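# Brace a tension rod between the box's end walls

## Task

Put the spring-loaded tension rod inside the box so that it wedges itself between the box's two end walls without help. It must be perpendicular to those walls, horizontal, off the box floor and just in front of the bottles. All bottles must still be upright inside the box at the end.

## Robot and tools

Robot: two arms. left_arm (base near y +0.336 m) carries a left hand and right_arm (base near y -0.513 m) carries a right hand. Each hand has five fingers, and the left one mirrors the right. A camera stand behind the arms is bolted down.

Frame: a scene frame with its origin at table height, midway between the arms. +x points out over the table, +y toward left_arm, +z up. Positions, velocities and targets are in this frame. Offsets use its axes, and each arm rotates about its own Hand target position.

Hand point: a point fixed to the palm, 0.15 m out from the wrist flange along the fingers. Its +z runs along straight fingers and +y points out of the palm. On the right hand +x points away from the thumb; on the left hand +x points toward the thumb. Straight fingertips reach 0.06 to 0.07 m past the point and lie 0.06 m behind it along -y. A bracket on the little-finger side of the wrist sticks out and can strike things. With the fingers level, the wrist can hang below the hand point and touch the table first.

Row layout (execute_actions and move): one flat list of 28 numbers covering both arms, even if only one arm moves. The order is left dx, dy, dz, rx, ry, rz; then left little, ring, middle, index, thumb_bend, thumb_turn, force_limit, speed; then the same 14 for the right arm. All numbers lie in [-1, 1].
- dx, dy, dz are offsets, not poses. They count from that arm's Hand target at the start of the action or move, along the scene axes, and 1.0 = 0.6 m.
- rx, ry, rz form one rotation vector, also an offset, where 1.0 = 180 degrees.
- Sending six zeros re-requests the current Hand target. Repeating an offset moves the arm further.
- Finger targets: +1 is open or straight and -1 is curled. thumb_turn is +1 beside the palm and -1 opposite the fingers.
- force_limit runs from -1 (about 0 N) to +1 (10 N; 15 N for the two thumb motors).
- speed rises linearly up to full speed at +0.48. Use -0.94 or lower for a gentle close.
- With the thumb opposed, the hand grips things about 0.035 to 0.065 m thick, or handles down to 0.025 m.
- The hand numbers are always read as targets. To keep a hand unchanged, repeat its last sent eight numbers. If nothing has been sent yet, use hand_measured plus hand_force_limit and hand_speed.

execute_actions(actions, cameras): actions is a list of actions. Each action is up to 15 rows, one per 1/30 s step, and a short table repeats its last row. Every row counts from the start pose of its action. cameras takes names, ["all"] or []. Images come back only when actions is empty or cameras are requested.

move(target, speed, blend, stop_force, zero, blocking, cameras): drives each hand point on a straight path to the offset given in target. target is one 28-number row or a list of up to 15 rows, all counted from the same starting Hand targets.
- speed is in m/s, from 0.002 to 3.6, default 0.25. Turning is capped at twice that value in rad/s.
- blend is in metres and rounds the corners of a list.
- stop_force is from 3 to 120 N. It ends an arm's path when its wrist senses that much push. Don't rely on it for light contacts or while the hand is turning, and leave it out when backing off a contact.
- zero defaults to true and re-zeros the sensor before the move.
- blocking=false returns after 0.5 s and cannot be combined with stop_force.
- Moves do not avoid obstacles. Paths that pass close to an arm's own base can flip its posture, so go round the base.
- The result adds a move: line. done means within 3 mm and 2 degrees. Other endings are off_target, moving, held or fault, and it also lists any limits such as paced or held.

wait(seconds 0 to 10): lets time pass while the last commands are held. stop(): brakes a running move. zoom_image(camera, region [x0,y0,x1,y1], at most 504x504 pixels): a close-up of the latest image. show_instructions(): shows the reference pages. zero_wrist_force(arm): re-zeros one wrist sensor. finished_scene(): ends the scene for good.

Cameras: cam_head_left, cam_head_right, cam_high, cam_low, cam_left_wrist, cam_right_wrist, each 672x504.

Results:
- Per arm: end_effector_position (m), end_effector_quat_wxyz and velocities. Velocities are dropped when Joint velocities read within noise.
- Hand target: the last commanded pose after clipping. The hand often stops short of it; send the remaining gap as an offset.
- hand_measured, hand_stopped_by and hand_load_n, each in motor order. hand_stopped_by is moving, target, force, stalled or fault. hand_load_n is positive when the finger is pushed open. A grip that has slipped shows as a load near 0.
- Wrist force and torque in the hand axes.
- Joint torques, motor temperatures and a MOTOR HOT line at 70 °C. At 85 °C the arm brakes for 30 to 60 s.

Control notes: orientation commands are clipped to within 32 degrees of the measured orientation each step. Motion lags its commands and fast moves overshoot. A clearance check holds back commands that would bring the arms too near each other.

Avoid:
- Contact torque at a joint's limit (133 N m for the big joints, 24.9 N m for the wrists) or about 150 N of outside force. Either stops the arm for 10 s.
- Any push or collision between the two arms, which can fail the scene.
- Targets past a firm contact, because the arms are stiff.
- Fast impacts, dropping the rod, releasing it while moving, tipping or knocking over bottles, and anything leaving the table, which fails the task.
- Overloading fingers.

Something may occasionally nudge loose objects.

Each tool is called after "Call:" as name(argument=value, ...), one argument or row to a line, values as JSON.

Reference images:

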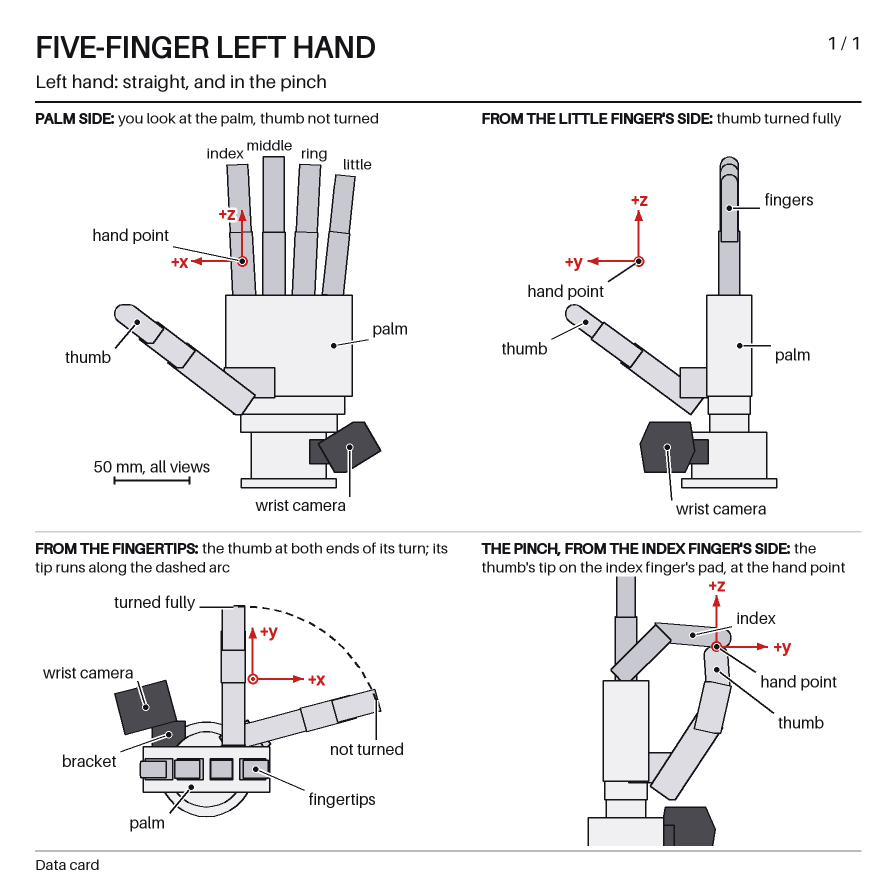

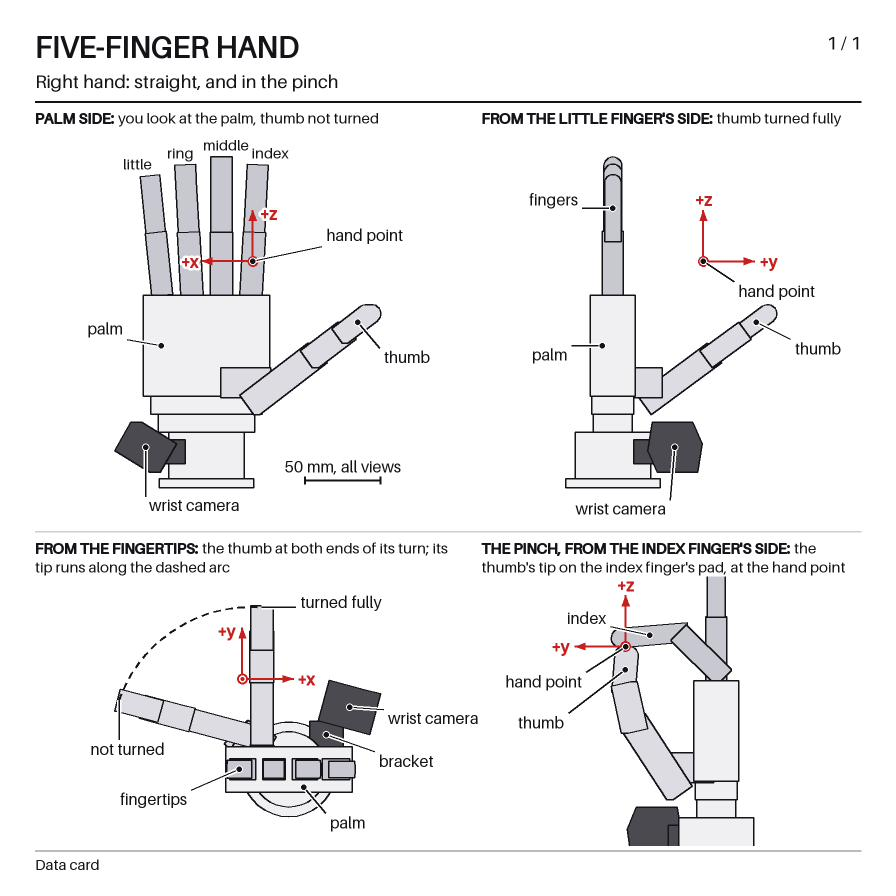

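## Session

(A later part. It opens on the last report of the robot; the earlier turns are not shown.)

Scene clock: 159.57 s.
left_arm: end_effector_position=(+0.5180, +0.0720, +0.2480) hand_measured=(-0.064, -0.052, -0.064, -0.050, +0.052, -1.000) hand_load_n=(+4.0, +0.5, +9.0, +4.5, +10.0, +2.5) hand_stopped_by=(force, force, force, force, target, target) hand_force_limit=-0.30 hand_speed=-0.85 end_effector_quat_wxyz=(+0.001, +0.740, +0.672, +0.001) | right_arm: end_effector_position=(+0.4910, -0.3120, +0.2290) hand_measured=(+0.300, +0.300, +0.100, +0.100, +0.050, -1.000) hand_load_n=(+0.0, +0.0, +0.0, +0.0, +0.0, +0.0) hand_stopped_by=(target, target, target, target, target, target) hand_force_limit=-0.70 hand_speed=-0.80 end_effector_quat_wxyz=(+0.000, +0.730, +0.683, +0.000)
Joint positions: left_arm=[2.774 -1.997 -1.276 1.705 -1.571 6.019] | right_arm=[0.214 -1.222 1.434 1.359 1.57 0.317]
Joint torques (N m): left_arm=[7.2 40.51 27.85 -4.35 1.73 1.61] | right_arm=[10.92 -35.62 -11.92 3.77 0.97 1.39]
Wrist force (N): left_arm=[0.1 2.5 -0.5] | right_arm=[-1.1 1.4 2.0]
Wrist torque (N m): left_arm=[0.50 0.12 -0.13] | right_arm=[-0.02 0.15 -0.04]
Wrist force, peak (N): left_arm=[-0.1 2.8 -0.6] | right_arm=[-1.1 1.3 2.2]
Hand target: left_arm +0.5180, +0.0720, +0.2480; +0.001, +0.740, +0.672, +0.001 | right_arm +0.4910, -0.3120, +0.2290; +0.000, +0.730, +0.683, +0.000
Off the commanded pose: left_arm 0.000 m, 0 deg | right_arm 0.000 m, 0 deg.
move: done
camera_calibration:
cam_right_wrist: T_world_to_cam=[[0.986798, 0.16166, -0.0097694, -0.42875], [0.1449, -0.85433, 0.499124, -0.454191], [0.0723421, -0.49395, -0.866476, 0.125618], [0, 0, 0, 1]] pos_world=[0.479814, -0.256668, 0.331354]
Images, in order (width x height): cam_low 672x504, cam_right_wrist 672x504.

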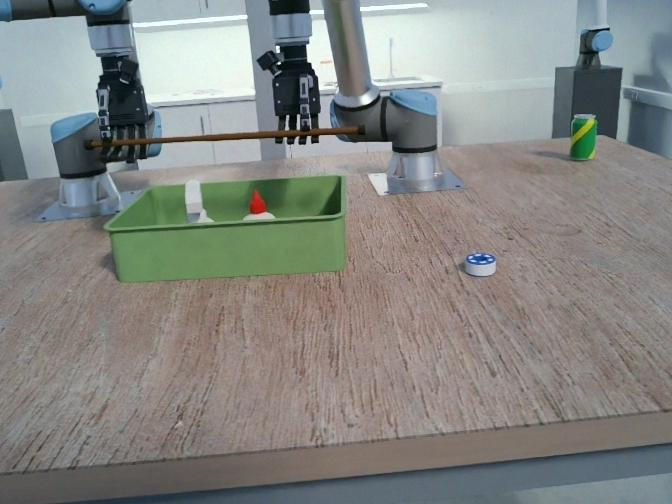

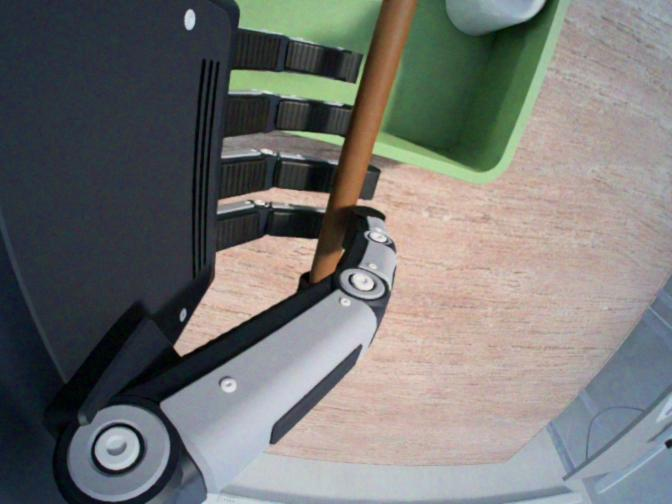

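Call:
move(
  target=[
    [0,0,0,0,0,0, -0.5,-0.5,-0.5,-0.5,0.05,-1,-0.3,-0.85, 0,0,0.0083,0,0,0, 0.3,0.3,0.1,0.1,0.05,-1,-0.7,-0.8],
    [0,0,0,0,0,0, -0.5,-0.5,-0.5,-0.5,0.05,-1,-0.3,-0.85, -0.0067,0,0.0083,0,0,0, 0.3,0.3,0.1,0.1,0.05,-1,-0.7,-0.8],
  ],
  speed=0.03,
  cameras=["cam_right_wrist","cam_low"],
)

Call:
zoom_image(
  camera="cam_right_wrist",
  region=[200, 50, 500, 350],
)

Call:
zoom_image(
  camera="cam_low",
  region=[40, 50, 240, 250],
)

Scene clock: 162.13 s.
left_arm: end_effector_position=(+0.5180, +0.0720, +0.2480) hand_measured=(-0.064, -0.052, -0.064, -0.050, +0.052, -1.000) hand_load_n=(+4.0, +0.5, +8.5, +4.5, +10.0, +3.0) hand_stopped_by=(force, force, force, force, target, target) hand_force_limit=-0.30 hand_speed=-0.85 end_effector_quat_wxyz=(+0.001, +0.740, +0.672, +0.001) | right_arm: end_effector_position=(+0.4872, -0.3120, +0.2340) hand_measured=(+0.300, +0.300, +0.100, +0.100, +0.050, -1.000) hand_load_n=(+0.0, +0.0, +0.0, +0.0, +0.0, +0.0) hand_stopped_by=(target, target, target, target, target, target) hand_force_limit=-0.70 hand_speed=-0.80 end_effector_quat_wxyz=(+0.000, +0.730, +0.683, +0.000)
Joint positions: left_arm=[2.774 -1.997 -1.276 1.705 -1.571 6.019] | right_arm=[0.216 -1.232 1.435 1.368 1.57 0.319]
Joint torques (N m): left_arm=[6.57 39.27 27.24 -4.35 1.44 1.64] | right_arm=[10.65 -36.24 -10.86 1.21 1.16 1.56]
Wrist force (N): left_arm=[-0.1 2.3 -0.5] | right_arm=[-1.1 1.5 1.9]
Wrist torque (N m): left_arm=[0.47 0.15 -0.14] | right_arm=[0.00 0.14 -0.03]
Wrist force, peak (N): left_arm=[0.1 2.7 -0.5] | right_arm=[-1.1 1.5 1.9]
Hand target: left_arm +0.5180, +0.0720, +0.2480; +0.001, +0.740, +0.672, +0.001 | right_arm +0.4870, -0.3120, +0.2340; +0.000, +0.730, +0.683, +0.000
Off the commanded pose: left_arm 0.000 m, 0 deg | right_arm 0.000 m, 0 deg.
move: done
camera_calibration:
cam_right_wrist: T_world_to_cam=[[0.986784, 0.161745, -0.00981794, -0.424808], [0.144998, -0.854315, 0.499122, -0.456163], [0.0723427, -0.493949, -0.866476, 0.130233], [0, 0, 0, 1]] pos_world=[0.475915, -0.256668, 0.336354]
Images, in order (width x height): cam_low 672x504, cam_right_wrist 672x504.

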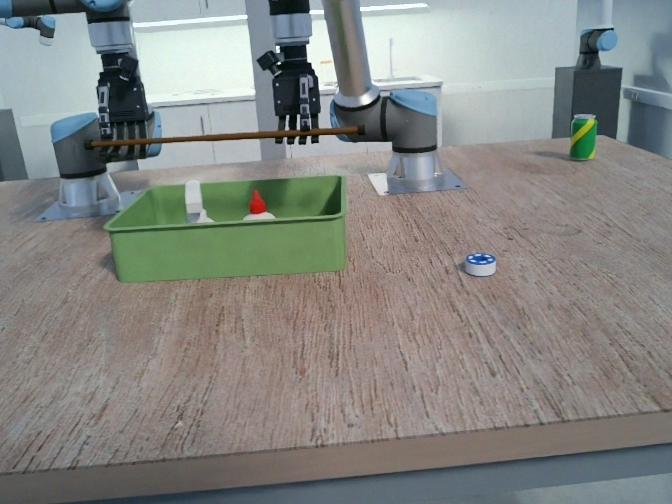

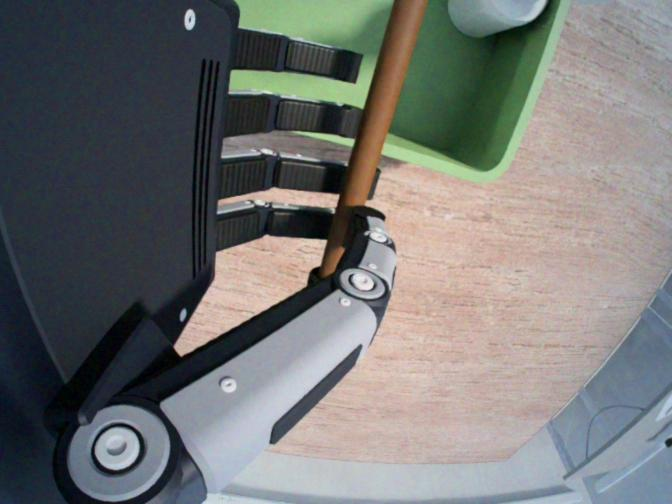

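Scaled by 1.680 from the camera's 672x504 image, which has a finer 960x720 frame.

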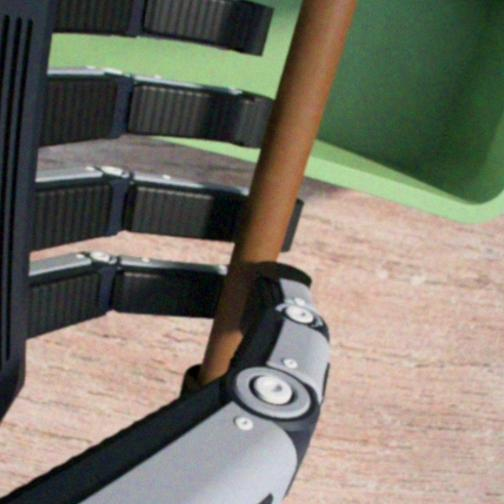

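Scaled by 2.520 from the camera's 672x504 image, which has a finer 960x720 frame.

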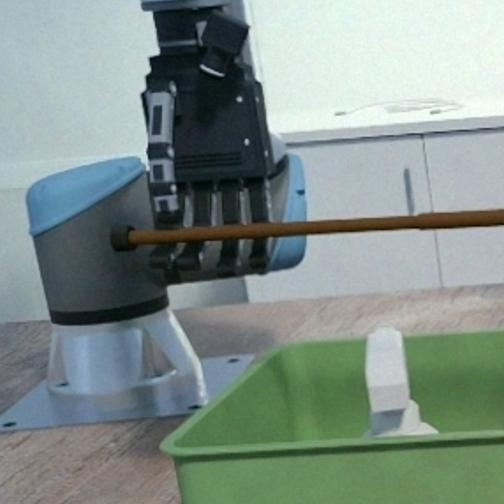

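Call:
move(
  target=[0,0,0,0,0,0, -0.5,-0.5,-0.5,-0.5,0.05,-1,-0.3,-0.85, -0.005,0,0,0,0,0, 0.3,0.3,0.1,0.1,0.05,-1,-0.7,-0.8],
  speed=0.03,
)

Call:
move(
  target=[0,0,0,0,0,0, -0.5,-0.5,-0.5,-0.5,0.05,-1,-0.3,-0.85, 0,0,0,0,0,0, 0.3,0.3,-0.5,-0.5,0.05,-1,-0.3,-0.87],
  cameras=["cam_right_wrist","cam_low"],
)

Call:
zoom_image(
  camera="cam_right_wrist",
  region=[200, 50, 500, 350],
)

Call:
zoom_image(
  camera="cam_low",
  region=[40, 50, 240, 250],
)

Scene clock: 163.93 s.
left_arm: end_effector_position=(+0.5180, +0.0720, +0.2480) hand_measured=(-0.064, -0.052, -0.064, -0.050, +0.052, -1.000) hand_load_n=(+4.0, +0.5, +8.5, +4.5, +10.0, +2.5) hand_stopped_by=(force, force, force, force, target, target) hand_force_limit=-0.30 hand_speed=-0.85 end_effector_quat_wxyz=(+0.001, +0.740, +0.672, +0.001) | right_arm: end_effector_position=(+0.4842, -0.3120, +0.2340) hand_measured=(+0.300, +0.300, +0.100, +0.100, +0.050, -1.000) hand_load_n=(+0.0, +0.0, +0.0, +0.0, +0.0, +0.0) hand_stopped_by=(target, target, target, target, target, target) hand_force_limit=-0.70 hand_speed=-0.80 end_effector_quat_wxyz=(+0.000, +0.730, +0.683, +0.000)
Joint positions: left_arm=[2.774 -1.997 -1.276 1.705 -1.571 6.019] | right_arm=[0.218 -1.238 1.444 1.366 1.57 0.321]
Joint torques (N m): left_arm=[7.06 40.14 28.06 -4.33 1.69 1.62] | right_arm=[11.37 -35.1 -12.34 0.97 1.05 1.47]
Wrist force (N): left_arm=[0.0 2.3 -0.8] | right_arm=[-1.1 1.0 2.0]
Wrist torque (N m): left_arm=[0.49 0.13 -0.14] | right_arm=[-0.07 0.15 -0.05]
Wrist force, peak (N): left_arm=[0.0 2.7 -0.7] | right_arm=[-1.0 1.5 2.0]
Hand target: left_arm +0.5180, +0.0720, +0.2480; +0.001, +0.740, +0.672, +0.001 | right_arm +0.4840, -0.3120, +0.2340; +0.000, +0.730, +0.683, +0.000
Off the commanded pose: left_arm 0.000 m, 0 deg | right_arm 0.000 m, 0 deg.
move: done

Scene clock: 164.70 s.
left_arm: end_effector_position=(+0.5180, +0.0720, +0.2480) hand_measured=(-0.064, -0.052, -0.064, -0.050, +0.052, -1.000) hand_load_n=(+0.0, +0.0, +8.0, +7.0, +10.0, +4.0) hand_stopped_by=(force, force, force, force, target, target) hand_force_limit=-0.30 hand_speed=-0.85 end_effector_quat_wxyz=(+0.001, +0.740, +0.672, +0.001) | right_arm: end_effector_position=(+0.4840, -0.3120, +0.2340) hand_measured=(+0.300, +0.300, -0.066, -0.078, +0.050, -1.000) hand_load_n=(+0.0, +0.0, +2.5, +7.0, +2.0, -0.5) hand_stopped_by=(target, target, force, force, target, target) hand_force_limit=-0.30 hand_speed=-0.87 end_effector_quat_wxyz=(+0.000, +0.730, +0.683, +0.000)
Joint positions: left_arm=[2.774 -1.997 -1.276 1.705 -1.571 6.019] | right_arm=[0.218 -1.239 1.444 1.366 1.57 0.321]
Joint torques (N m): left_arm=[7.25 39.43 25.73 -4.33 1.57 1.67] | right_arm=[10.64 -34.59 -10.79 1.07 1.08 1.29]
Wrist force (N): left_arm=[0.1 2.6 -1.1] | right_arm=[-1.3 1.0 2.4]
Wrist torque (N m): left_arm=[0.51 -0.12 -0.22] | right_arm=[-0.05 0.18 -0.03]
Wrist force, peak (N): left_arm=[0.0 2.7 -1.4] | right_arm=[-0.9 0.9 3.1]
Hand target: left_arm +0.5180, +0.0720, +0.2480; +0.001, +0.740, +0.672, +0.001 | right_arm +0.4840, -0.3120, +0.2340; +0.000, +0.730, +0.683, +0.000
Off the commanded pose: left_arm 0.000 m, 0 deg | right_arm 0.000 m, 0 deg.
move: done
camera_calibration:
cam_right_wrist: T_world_to_cam=[[0.986798, 0.16166, -0.0097694, -0.421695], [0.1449, -0.85433, 0.499124, -0.455658], [0.0723421, -0.49395, -0.866476, 0.130464], [0, 0, 0, 1]] pos_world=[0.472714, -0.256668, 0.336354]
Images, in order (width x height): cam_low 672x504, cam_right_wrist 672x504.

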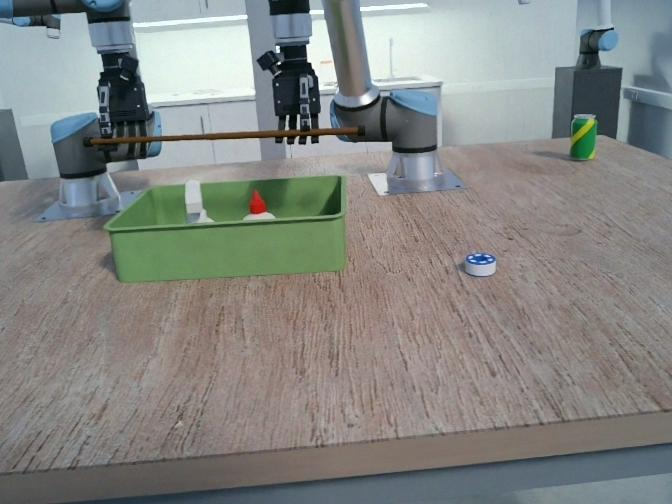

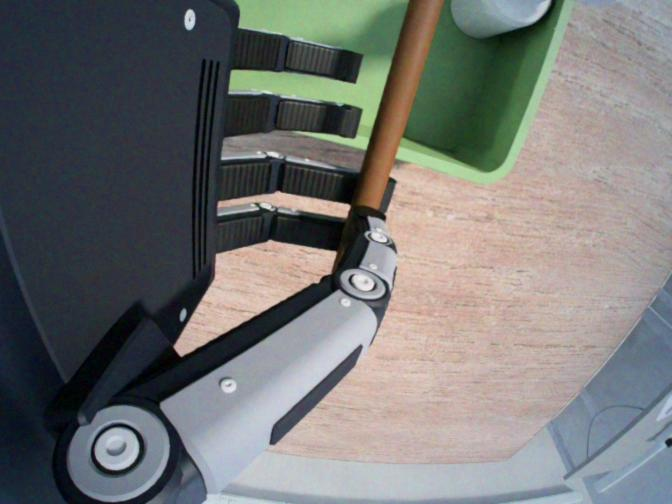

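Scaled by 1.680 from the camera's 672x504 image, which has a finer 960x720 frame.

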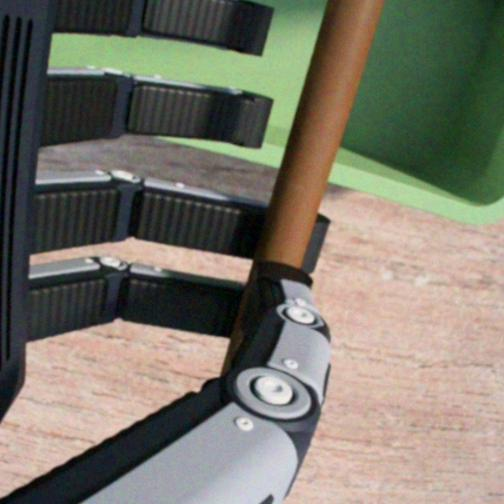

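Scaled by 2.520 from the camera's 672x504 image, which has a finer 960x720 frame.

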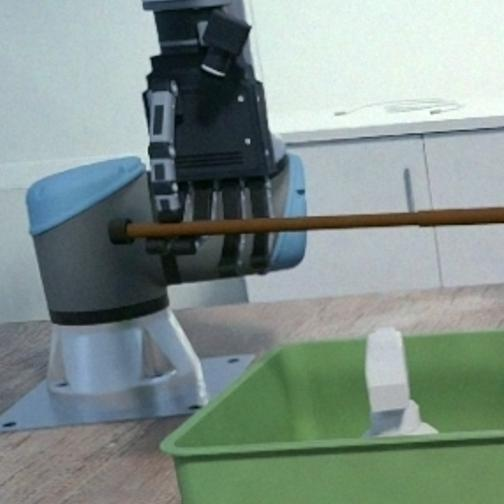

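Call:
move(
  target=[0,0,0,0,0,0, -0.5,-0.5,-0.5,-0.5,0.05,-1,-0.3,-0.85, 0,0,0,0,0,0, 0.3,0.3,-0.5,-0.5,-0.4,-1,0.2,-0.9],
)

Call:
move(
  target=[0,0,0,0,0,0, -0.5,-0.5,-0.5,-0.5,0.05,-1,-0.3,-0.85, 0,0,-0.0067,0,0,0, 0.3,0.3,-0.55,-0.55,-0.4,-1,0.2,-0.9],
  speed=0.02,
  cameras=["cam_right_wrist","cam_low","cam_head_right"],
)

Call:
zoom_image(
  camera="cam_right_wrist",
  region=[200, 50, 500, 350],
)

Call:
zoom_image(
  camera="cam_low",
  region=[80, 50, 400, 250],
)

Scene clock: 166.07 s.
left_arm: end_effector_position=(+0.5180, +0.0720, +0.2480) hand_measured=(-0.064, -0.052, -0.064, -0.050, +0.052, -1.000) hand_load_n=(+0.0, +0.0, +9.0, +8.5, +7.0, +3.5) hand_stopped_by=(force, force, force, force, target, target) hand_force_limit=-0.30 hand_speed=-0.85 end_effector_quat_wxyz=(+0.001, +0.740, +0.672, +0.001) | right_arm: end_effector_position=(+0.4840, -0.3120, +0.2340) hand_measured=(+0.300, +0.300, -0.066, -0.078, +0.028, -1.000) hand_load_n=(+0.0, +0.0, +3.5, +8.0, +8.5, +0.5) hand_stopped_by=(target, target, force, force, force, target) hand_force_limit=0.20 hand_speed=-0.90 end_effector_quat_wxyz=(+0.000, +0.730, +0.683, +0.000)
Joint positions: left_arm=[2.774 -1.997 -1.276 1.705 -1.571 6.019] | right_arm=[0.218 -1.239 1.444 1.366 1.57 0.321]
Joint torques (N m): left_arm=[5.41 39.07 24.66 -4.24 1.57 1.76] | right_arm=[11.45 -35.37 -11.03 1.07 0.75 1.17]
Wrist force (N): left_arm=[0.1 2.3 -1.0] | right_arm=[-1.1 1.1 2.7]
Wrist torque (N m): left_arm=[0.40 -0.16 -0.19] | right_arm=[-0.01 0.17 -0.01]
Wrist force, peak (N): left_arm=[0.3 2.8 -1.3] | right_arm=[-1.2 1.0 2.8]
Hand target: left_arm +0.5180, +0.0720, +0.2480; +0.001, +0.740, +0.672, +0.001 | right_arm +0.4840, -0.3120, +0.2340; +0.000, +0.730, +0.683, +0.000
Off the commanded pose: left_arm 0.000 m, 0 deg | right_arm 0.000 m, 0 deg.
move: done

Scene clock: 166.83 s.
left_arm: end_effector_position=(+0.5180, +0.0720, +0.2480) hand_measured=(-0.064, -0.052, -0.064, -0.050, +0.052, -1.000) hand_load_n=(+3.0, +0.5, +9.5, +6.0, +7.5, +2.5) hand_stopped_by=(force, force, force, force, target, target) hand_force_limit=-0.30 hand_speed=-0.85 end_effector_quat_wxyz=(+0.001, +0.740, +0.672, +0.001) | right_arm: end_effector_position=(+0.4840, -0.3120, +0.2301) hand_measured=(+0.300, +0.300, -0.074, -0.078, +0.028, -1.000) hand_load_n=(+0.0, +0.5, +6.0, +8.5, +9.0, +1.0) hand_stopped_by=(target, target, force, force, force, target) hand_force_limit=0.20 hand_speed=-0.90 end_effector_quat_wxyz=(+0.000, +0.730, +0.683, +0.000)
Joint positions: left_arm=[2.774 -1.997 -1.276 1.705 -1.571 6.019] | right_arm=[0.218 -1.237 1.452 1.356 1.57 0.321]
Joint torques (N m): left_arm=[5.22 39.77 23.96 -4.23 1.63 1.65] | right_arm=[11.44 -21.63 -10.24 1.01 0.71 1.53]
Wrist force (N): left_arm=[1.4 2.7 -1.3] | right_arm=[-2.4 0.7 1.0]
Wrist torque (N m): left_arm=[0.45 0.13 -0.26] | right_arm=[-0.02 0.16 -0.04]
Wrist force, peak (N): left_arm=[1.4 2.8 -1.6] | right_arm=[-2.5 0.9 2.3]
Hand target: left_arm +0.5180, +0.0720, +0.2480; +0.001, +0.740, +0.672, +0.001 | right_arm +0.4840, -0.3120, +0.2300; +0.000, +0.730, +0.683, +0.000
Off the commanded pose: left_arm 0.000 m, 0 deg | right_arm 0.000 m, 0 deg.
move: done
camera_calibration:
cam_right_wrist: T_world_to_cam=[[0.986798, 0.16166, -0.0097694, -0.421733], [0.1449, -0.85433, 0.499124, -0.453711], [0.0723421, -0.49395, -0.866476, 0.127085], [0, 0, 0, 1]] pos_world=[0.472714, -0.256668, 0.332454]
Images, in order (width x height): cam_head_right 672x504, cam_low 672x504, cam_right_wrist 672x504.

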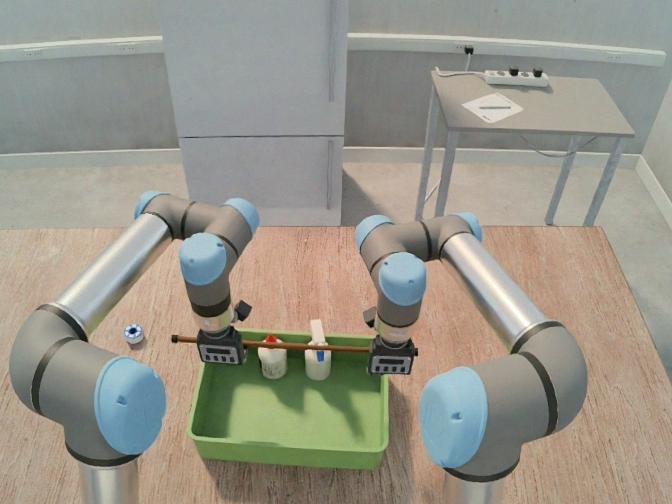

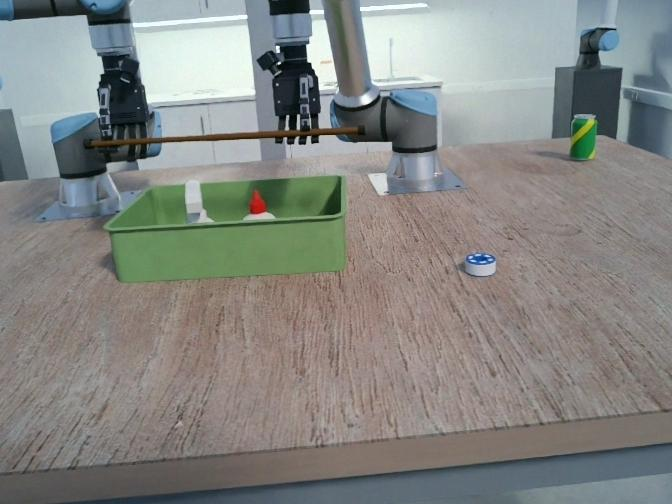

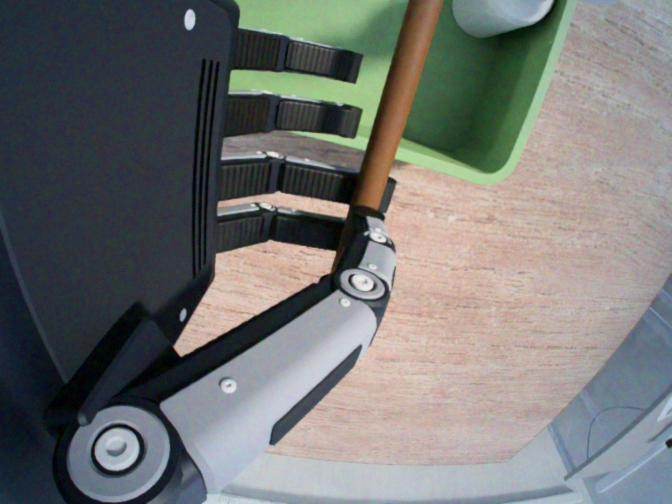

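Scaled by 1.680 from the camera's 672x504 image, which has a finer 960x720 frame.

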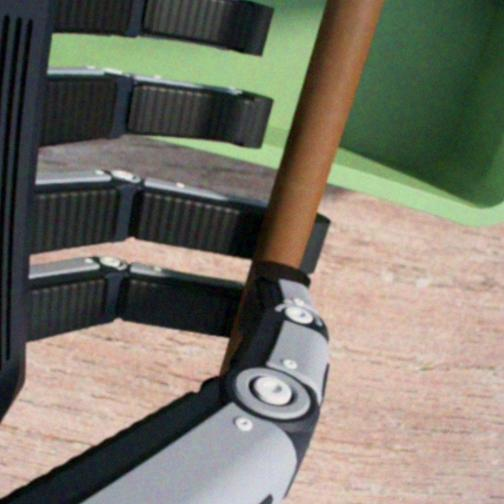

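Scaled by 1.575 from the camera's 672x504 image, which has a finer 960x720 frame.

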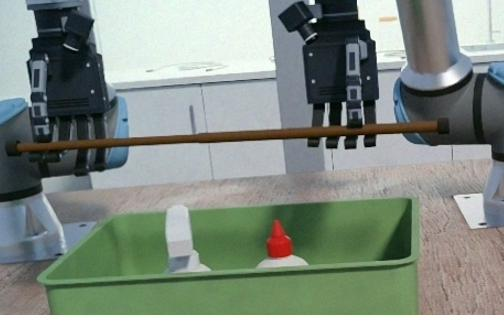

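Call:
move(
  target=[0,0,0,0,0,0, -0.5,-0.5,-0.5,-0.5,0.05,-1,-0.3,-0.85, 0.0011,0.0166,0,0,0,0, 0.3,0.3,-0.55,-0.55,-0.4,-1,0.2,-0.9],
  speed=0.02,
  cameras=["cam_right_wrist","cam_low"],
)

Call:
zoom_image(
  camera="cam_low",
  region=[80, 50, 400, 250],
)

Scene clock: 168.37 s.
left_arm: end_effector_position=(+0.5180, +0.0720, +0.2480) hand_measured=(-0.064, -0.052, -0.064, -0.050, +0.052, -1.000) hand_load_n=(+3.0, +0.5, +9.5, +6.0, +7.5, +3.5) hand_stopped_by=(force, force, force, force, target, target) hand_force_limit=-0.30 hand_speed=-0.85 end_effector_quat_wxyz=(+0.001, +0.740, +0.672, +0.001) | right_arm: end_effector_position=(+0.4847, -0.3022, +0.2299) hand_measured=(+0.300, +0.300, -0.074, -0.078, +0.028, -1.000) hand_load_n=(+0.0, +0.0, +5.5, +8.5, +9.5, +1.5) hand_stopped_by=(target, target, force, force, force, target) hand_force_limit=0.20 hand_speed=-0.90 end_effector_quat_wxyz=(+0.000, +0.730, +0.683, +0.000)
Joint positions: left_arm=[2.774 -1.997 -1.276 1.704 -1.571 6.019] | right_arm=[0.24 -1.223 1.433 1.361 1.57 0.343]
Joint torques (N m): left_arm=[-3.32 38.99 22.58 -2.52 1.59 1.61] | right_arm=[12.39 -22.05 -27.19 3.27 -2.17 1.08]
Wrist force (N): left_arm=[7.2 2.7 0.6] | right_arm=[-7.6 0.9 2.6]
Wrist torque (N m): left_arm=[0.46 0.11 -0.18] | right_arm=[0.01 0.12 -0.04]
Wrist force, peak (N): left_arm=[7.2 2.7 -1.1] | right_arm=[-7.7 0.8 2.4]
Hand target: left_arm +0.5180, +0.0720, +0.2480; +0.001, +0.740, +0.672, +0.001 | right_arm +0.4847, -0.3020, +0.2300; +0.000, +0.730, +0.683, +0.000
Off the commanded pose: left_arm 0.000 m, 0 deg | right_arm 0.000 m, 0 deg.
move: done
camera_calibration:
cam_right_wrist: T_world_to_cam=[[0.986783, 0.161751, -0.00980387, -0.423952], [0.145003, -0.854357, 0.499047, -0.445505], [0.0723456, -0.493873, -0.866519, 0.131771], [0, 0, 0, 1]] pos_world=[0.473415, -0.246968, 0.332353]
Images, in order (width x height): cam_low 672x504, cam_right_wrist 672x504.

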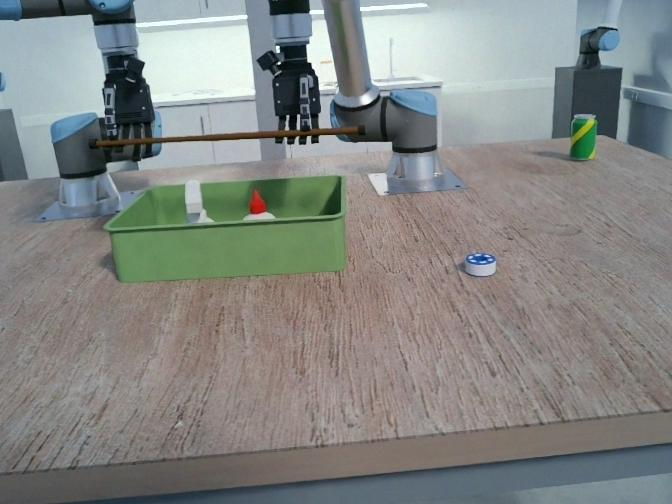

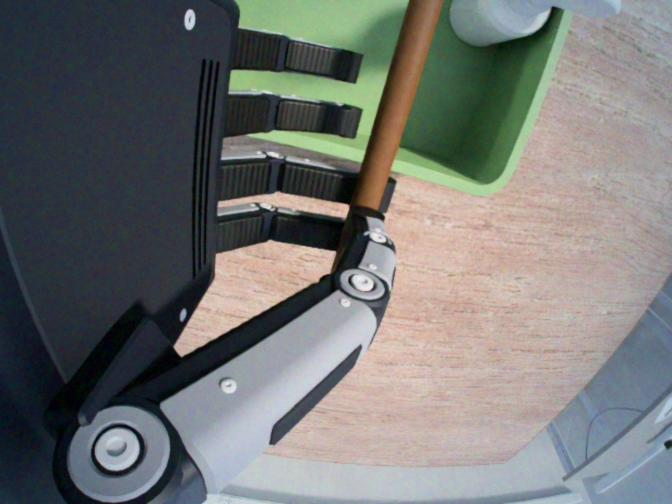

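Scaled by 1.575 from the camera's 672x504 image, which has a finer 960x720 frame.

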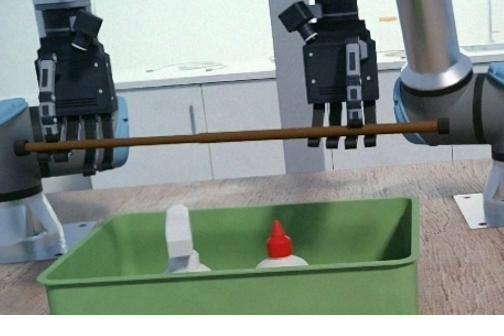

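Call:
move(
  target=[0,0,0,0,0,0, -0.5,-0.5,-0.5,-0.5,0.05,-1,-0.3,-0.85, 0.0022,0.0332,0,0,0,0, 0.3,0.3,-0.55,-0.55,-0.4,-1,0.2,-0.9],
  speed=0.03,
  cameras=["cam_right_wrist","cam_low"],
)

Call:
zoom_image(
  camera="cam_low",
  region=[80, 50, 400, 250],
)

Scene clock: 169.97 s.
left_arm: end_effector_position=(+0.5180, +0.0720, +0.2480) hand_measured=(-0.064, -0.052, -0.064, -0.050, +0.052, -1.000) hand_load_n=(+3.0, +0.5, +9.5, +6.0, +8.0, +3.5) hand_stopped_by=(force, force, force, force, target, target) hand_force_limit=-0.30 hand_speed=-0.85 end_effector_quat_wxyz=(+0.001, +0.740, +0.672, +0.001) | right_arm: end_effector_position=(+0.4860, -0.2823, +0.2299) hand_measured=(+0.300, +0.300, -0.074, -0.078, +0.028, -1.000) hand_load_n=(+0.0, +0.0, +6.0, +8.5, +9.5, +2.0) hand_stopped_by=(target, target, force, force, force, target) hand_force_limit=0.20 hand_speed=-0.90 end_effector_quat_wxyz=(+0.000, +0.730, +0.683, +0.000)
Joint positions: left_arm=[2.774 -1.997 -1.276 1.705 -1.571 6.019] | right_arm=[0.282 -1.193 1.391 1.373 1.57 0.386]
Joint torques (N m): left_arm=[-6.06 38.61 20.7 -0.88 1.59 1.54] | right_arm=[14.27 -20.84 -27.49 3.11 -0.54 0.94]
Wrist force (N): left_arm=[7.3 2.3 -0.7] | right_arm=[-8.2 0.9 1.5]
Wrist torque (N m): left_arm=[0.45 0.10 -0.13] | right_arm=[0.02 0.14 -0.03]
Wrist force, peak (N): left_arm=[7.5 2.4 0.5] | right_arm=[-8.1 1.1 2.2]
Hand target: left_arm +0.5180, +0.0720, +0.2480; +0.001, +0.740, +0.672, +0.001 | right_arm +0.4860, -0.2821, +0.2300; +0.000, +0.730, +0.683, +0.000
Off the commanded pose: left_arm 0.000 m, 0 deg | right_arm 0.000 m, 0 deg.
move: done
camera_calibration:
cam_right_wrist: T_world_to_cam=[[0.986782, 0.161754, -0.00980517, -0.428468], [0.145005, -0.854357, 0.499047, -0.428608], [0.0723456, -0.493873, -0.866519, 0.141554], [0, 0, 0, 1]] pos_world=[0.474715, -0.226968, 0.332353]
Images, in order (width x height): cam_low 672x504, cam_right_wrist 672x504.

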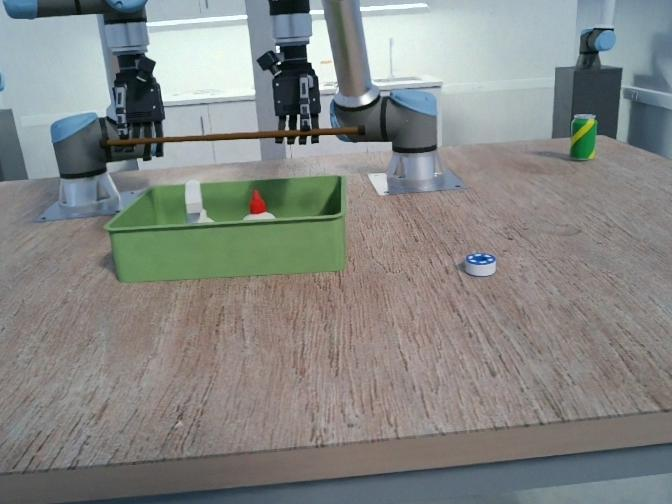

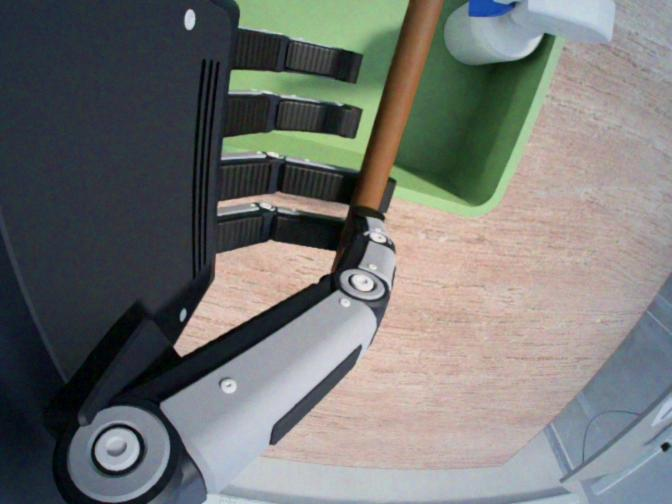

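Scaled by 1.575 from the camera's 672x504 image, which has a finer 960x720 frame.

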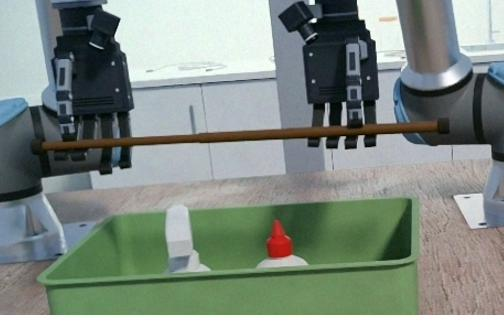

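Call:
move(
  target=[-0.0064,-0.0967,0,0,0,0, -0.5,-0.5,-0.5,-0.5,0.05,-1,-0.3,-0.85, 0.0047,0.07,0,0,0,0, 0.3,0.3,-0.55,-0.55,-0.4,-1,0.2,-0.9],
  speed=0.04,
  cameras=["all"],
)

Call:
zoom_image(
  camera="cam_low",
  region=[80, 50, 400, 250],
)

Call:
zoom_image(
  camera="cam_head_right",
  region=[150, 280, 450, 480],
)

Scene clock: 173.53 s.
left_arm: end_effector_position=(+0.5142, +0.0141, +0.2480) hand_measured=(-0.064, -0.052, -0.064, -0.050, +0.052, -1.000) hand_load_n=(+1.5, +0.0, +9.5, +7.0, +7.0, +4.0) hand_stopped_by=(force, force, force, force, target, target) hand_force_limit=-0.30 hand_speed=-0.85 end_effector_quat_wxyz=(+0.001, +0.740, +0.672, +0.001) | right_arm: end_effector_position=(+0.4888, -0.2402, +0.2299) hand_measured=(+0.300, +0.300, -0.074, -0.078, +0.028, -1.000) hand_load_n=(+0.0, +0.5, +6.5, +8.0, +9.5, +2.0) hand_stopped_by=(target, target, force, force, force, target) hand_force_limit=0.20 hand_speed=-0.90 end_effector_quat_wxyz=(+0.000, +0.730, +0.683, +0.000)
Joint positions: left_arm=[2.661 -2.084 -1.145 1.661 -1.572 5.906] | right_arm=[0.367 -1.124 1.292 1.403 1.57 0.47]
Joint torques (N m): left_arm=[-9.49 30.65 28.45 -3.54 -0.27 -1.21] | right_arm=[15.33 -25.91 -26.49 2.83 -0.62 0.88]
Wrist force (N): left_arm=[9.0 1.6 -0.9] | right_arm=[-9.5 1.8 2.0]
Wrist torque (N m): left_arm=[0.43 -0.04 0.09] | right_arm=[0.06 0.07 0.07]
Wrist force, peak (N): left_arm=[9.3 1.5 -1.6] | right_arm=[-9.6 1.8 2.9]
Hand target: left_arm +0.5142, +0.0140, +0.2480; +0.001, +0.740, +0.672, +0.001 | right_arm +0.4888, -0.2401, +0.2300; +0.000, +0.730, +0.683, +0.000
Off the commanded pose: left_arm 0.000 m, 0 deg | right_arm 0.000 m, 0 deg.
move: done
camera_calibration:
cam_left_wrist: T_world_to_cam=[[-0.953402, 0.301577, 0.00877813, 0.480298], [0.263588, 0.818443, 0.510561, -0.278549], [0.146789, 0.489083, -0.859797, 0.244107], [0, 0, 0, 1]] pos_world=[0.495507, -0.0362589, 0.347883]
cam_right_wrist: T_world_to_cam=[[0.986783, 0.161751, -0.00980387, -0.438026], [0.145003, -0.854357, 0.499047, -0.39313], [0.0723456, -0.493873, -0.866519, 0.162094], [0, 0, 0, 1]] pos_world=[0.477515, -0.184968, 0.332353]

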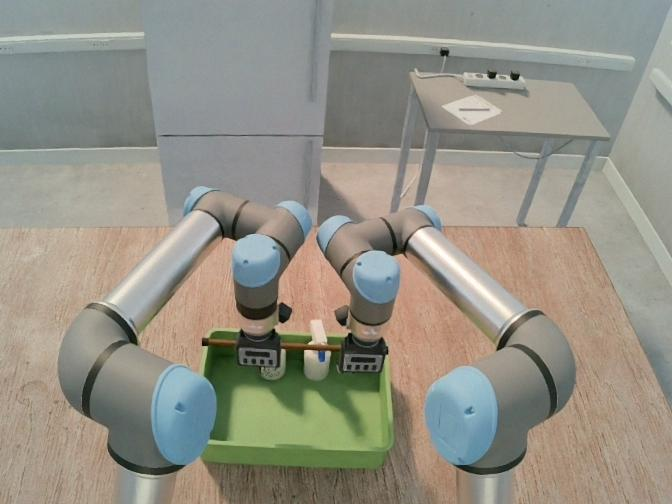

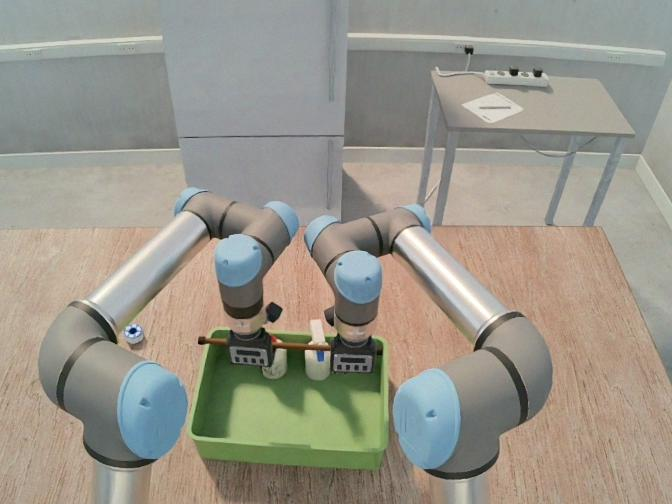

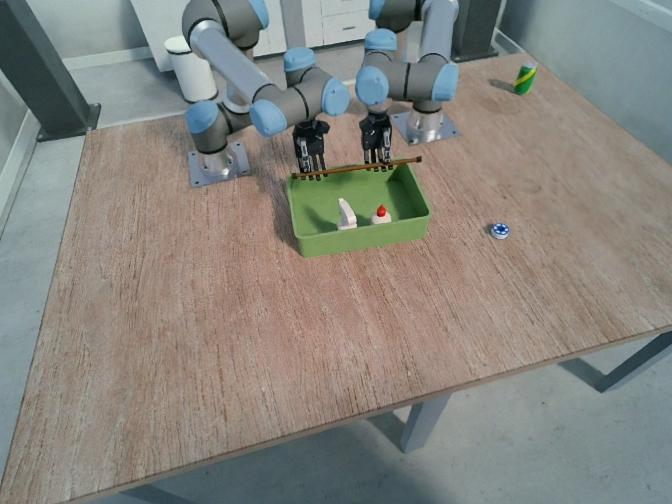

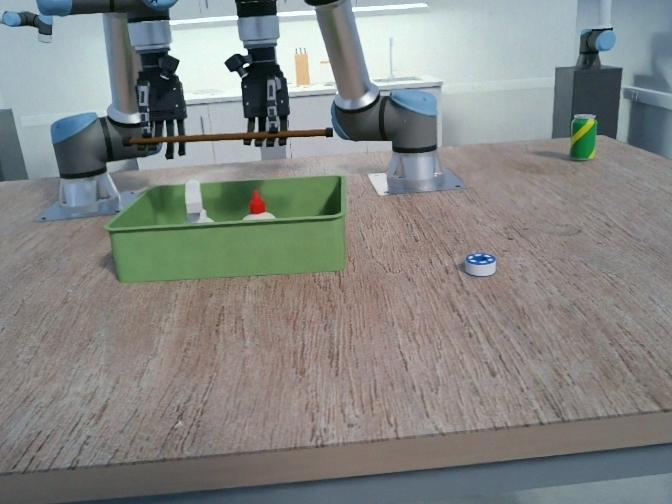

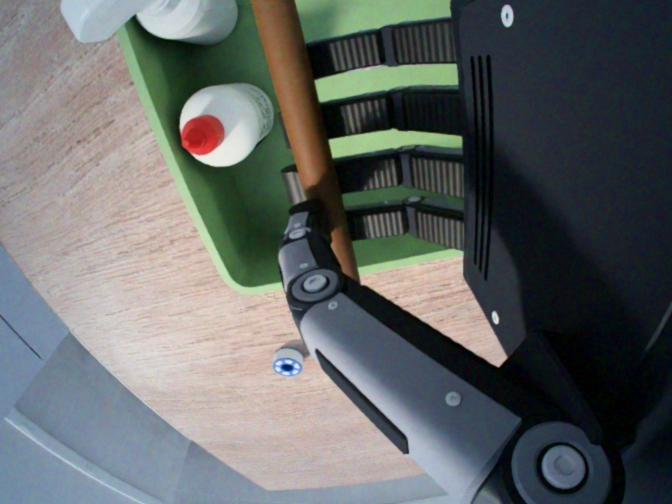

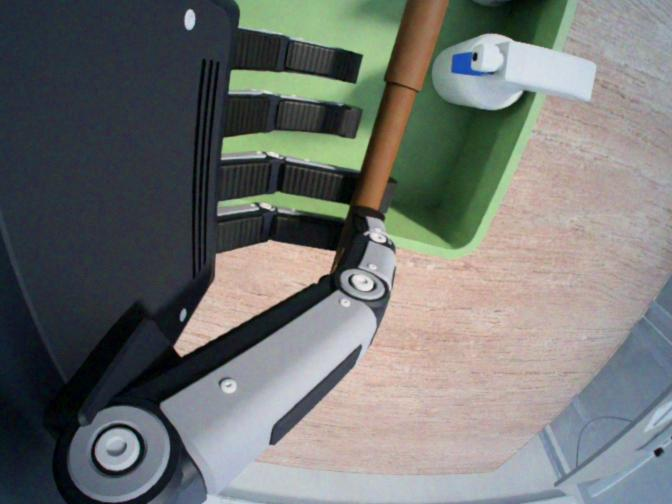

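Scaled by 1.575 from the camera's 672x504 image, which has a finer 960x720 frame.

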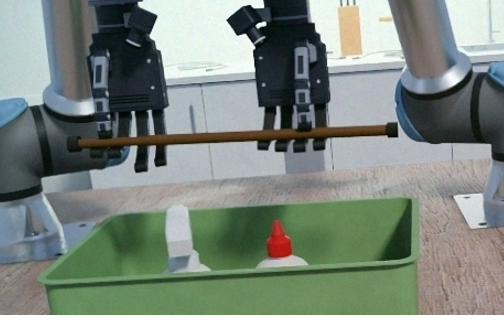

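Scaled by 1.680 from the camera's 672x504 image, which has a finer 960x720 frame.

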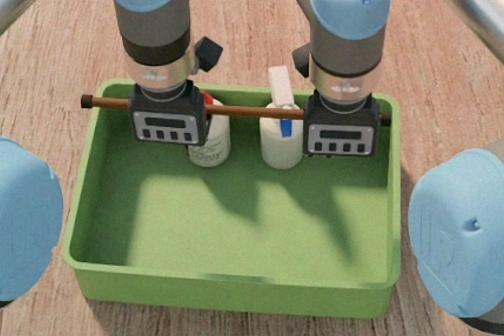

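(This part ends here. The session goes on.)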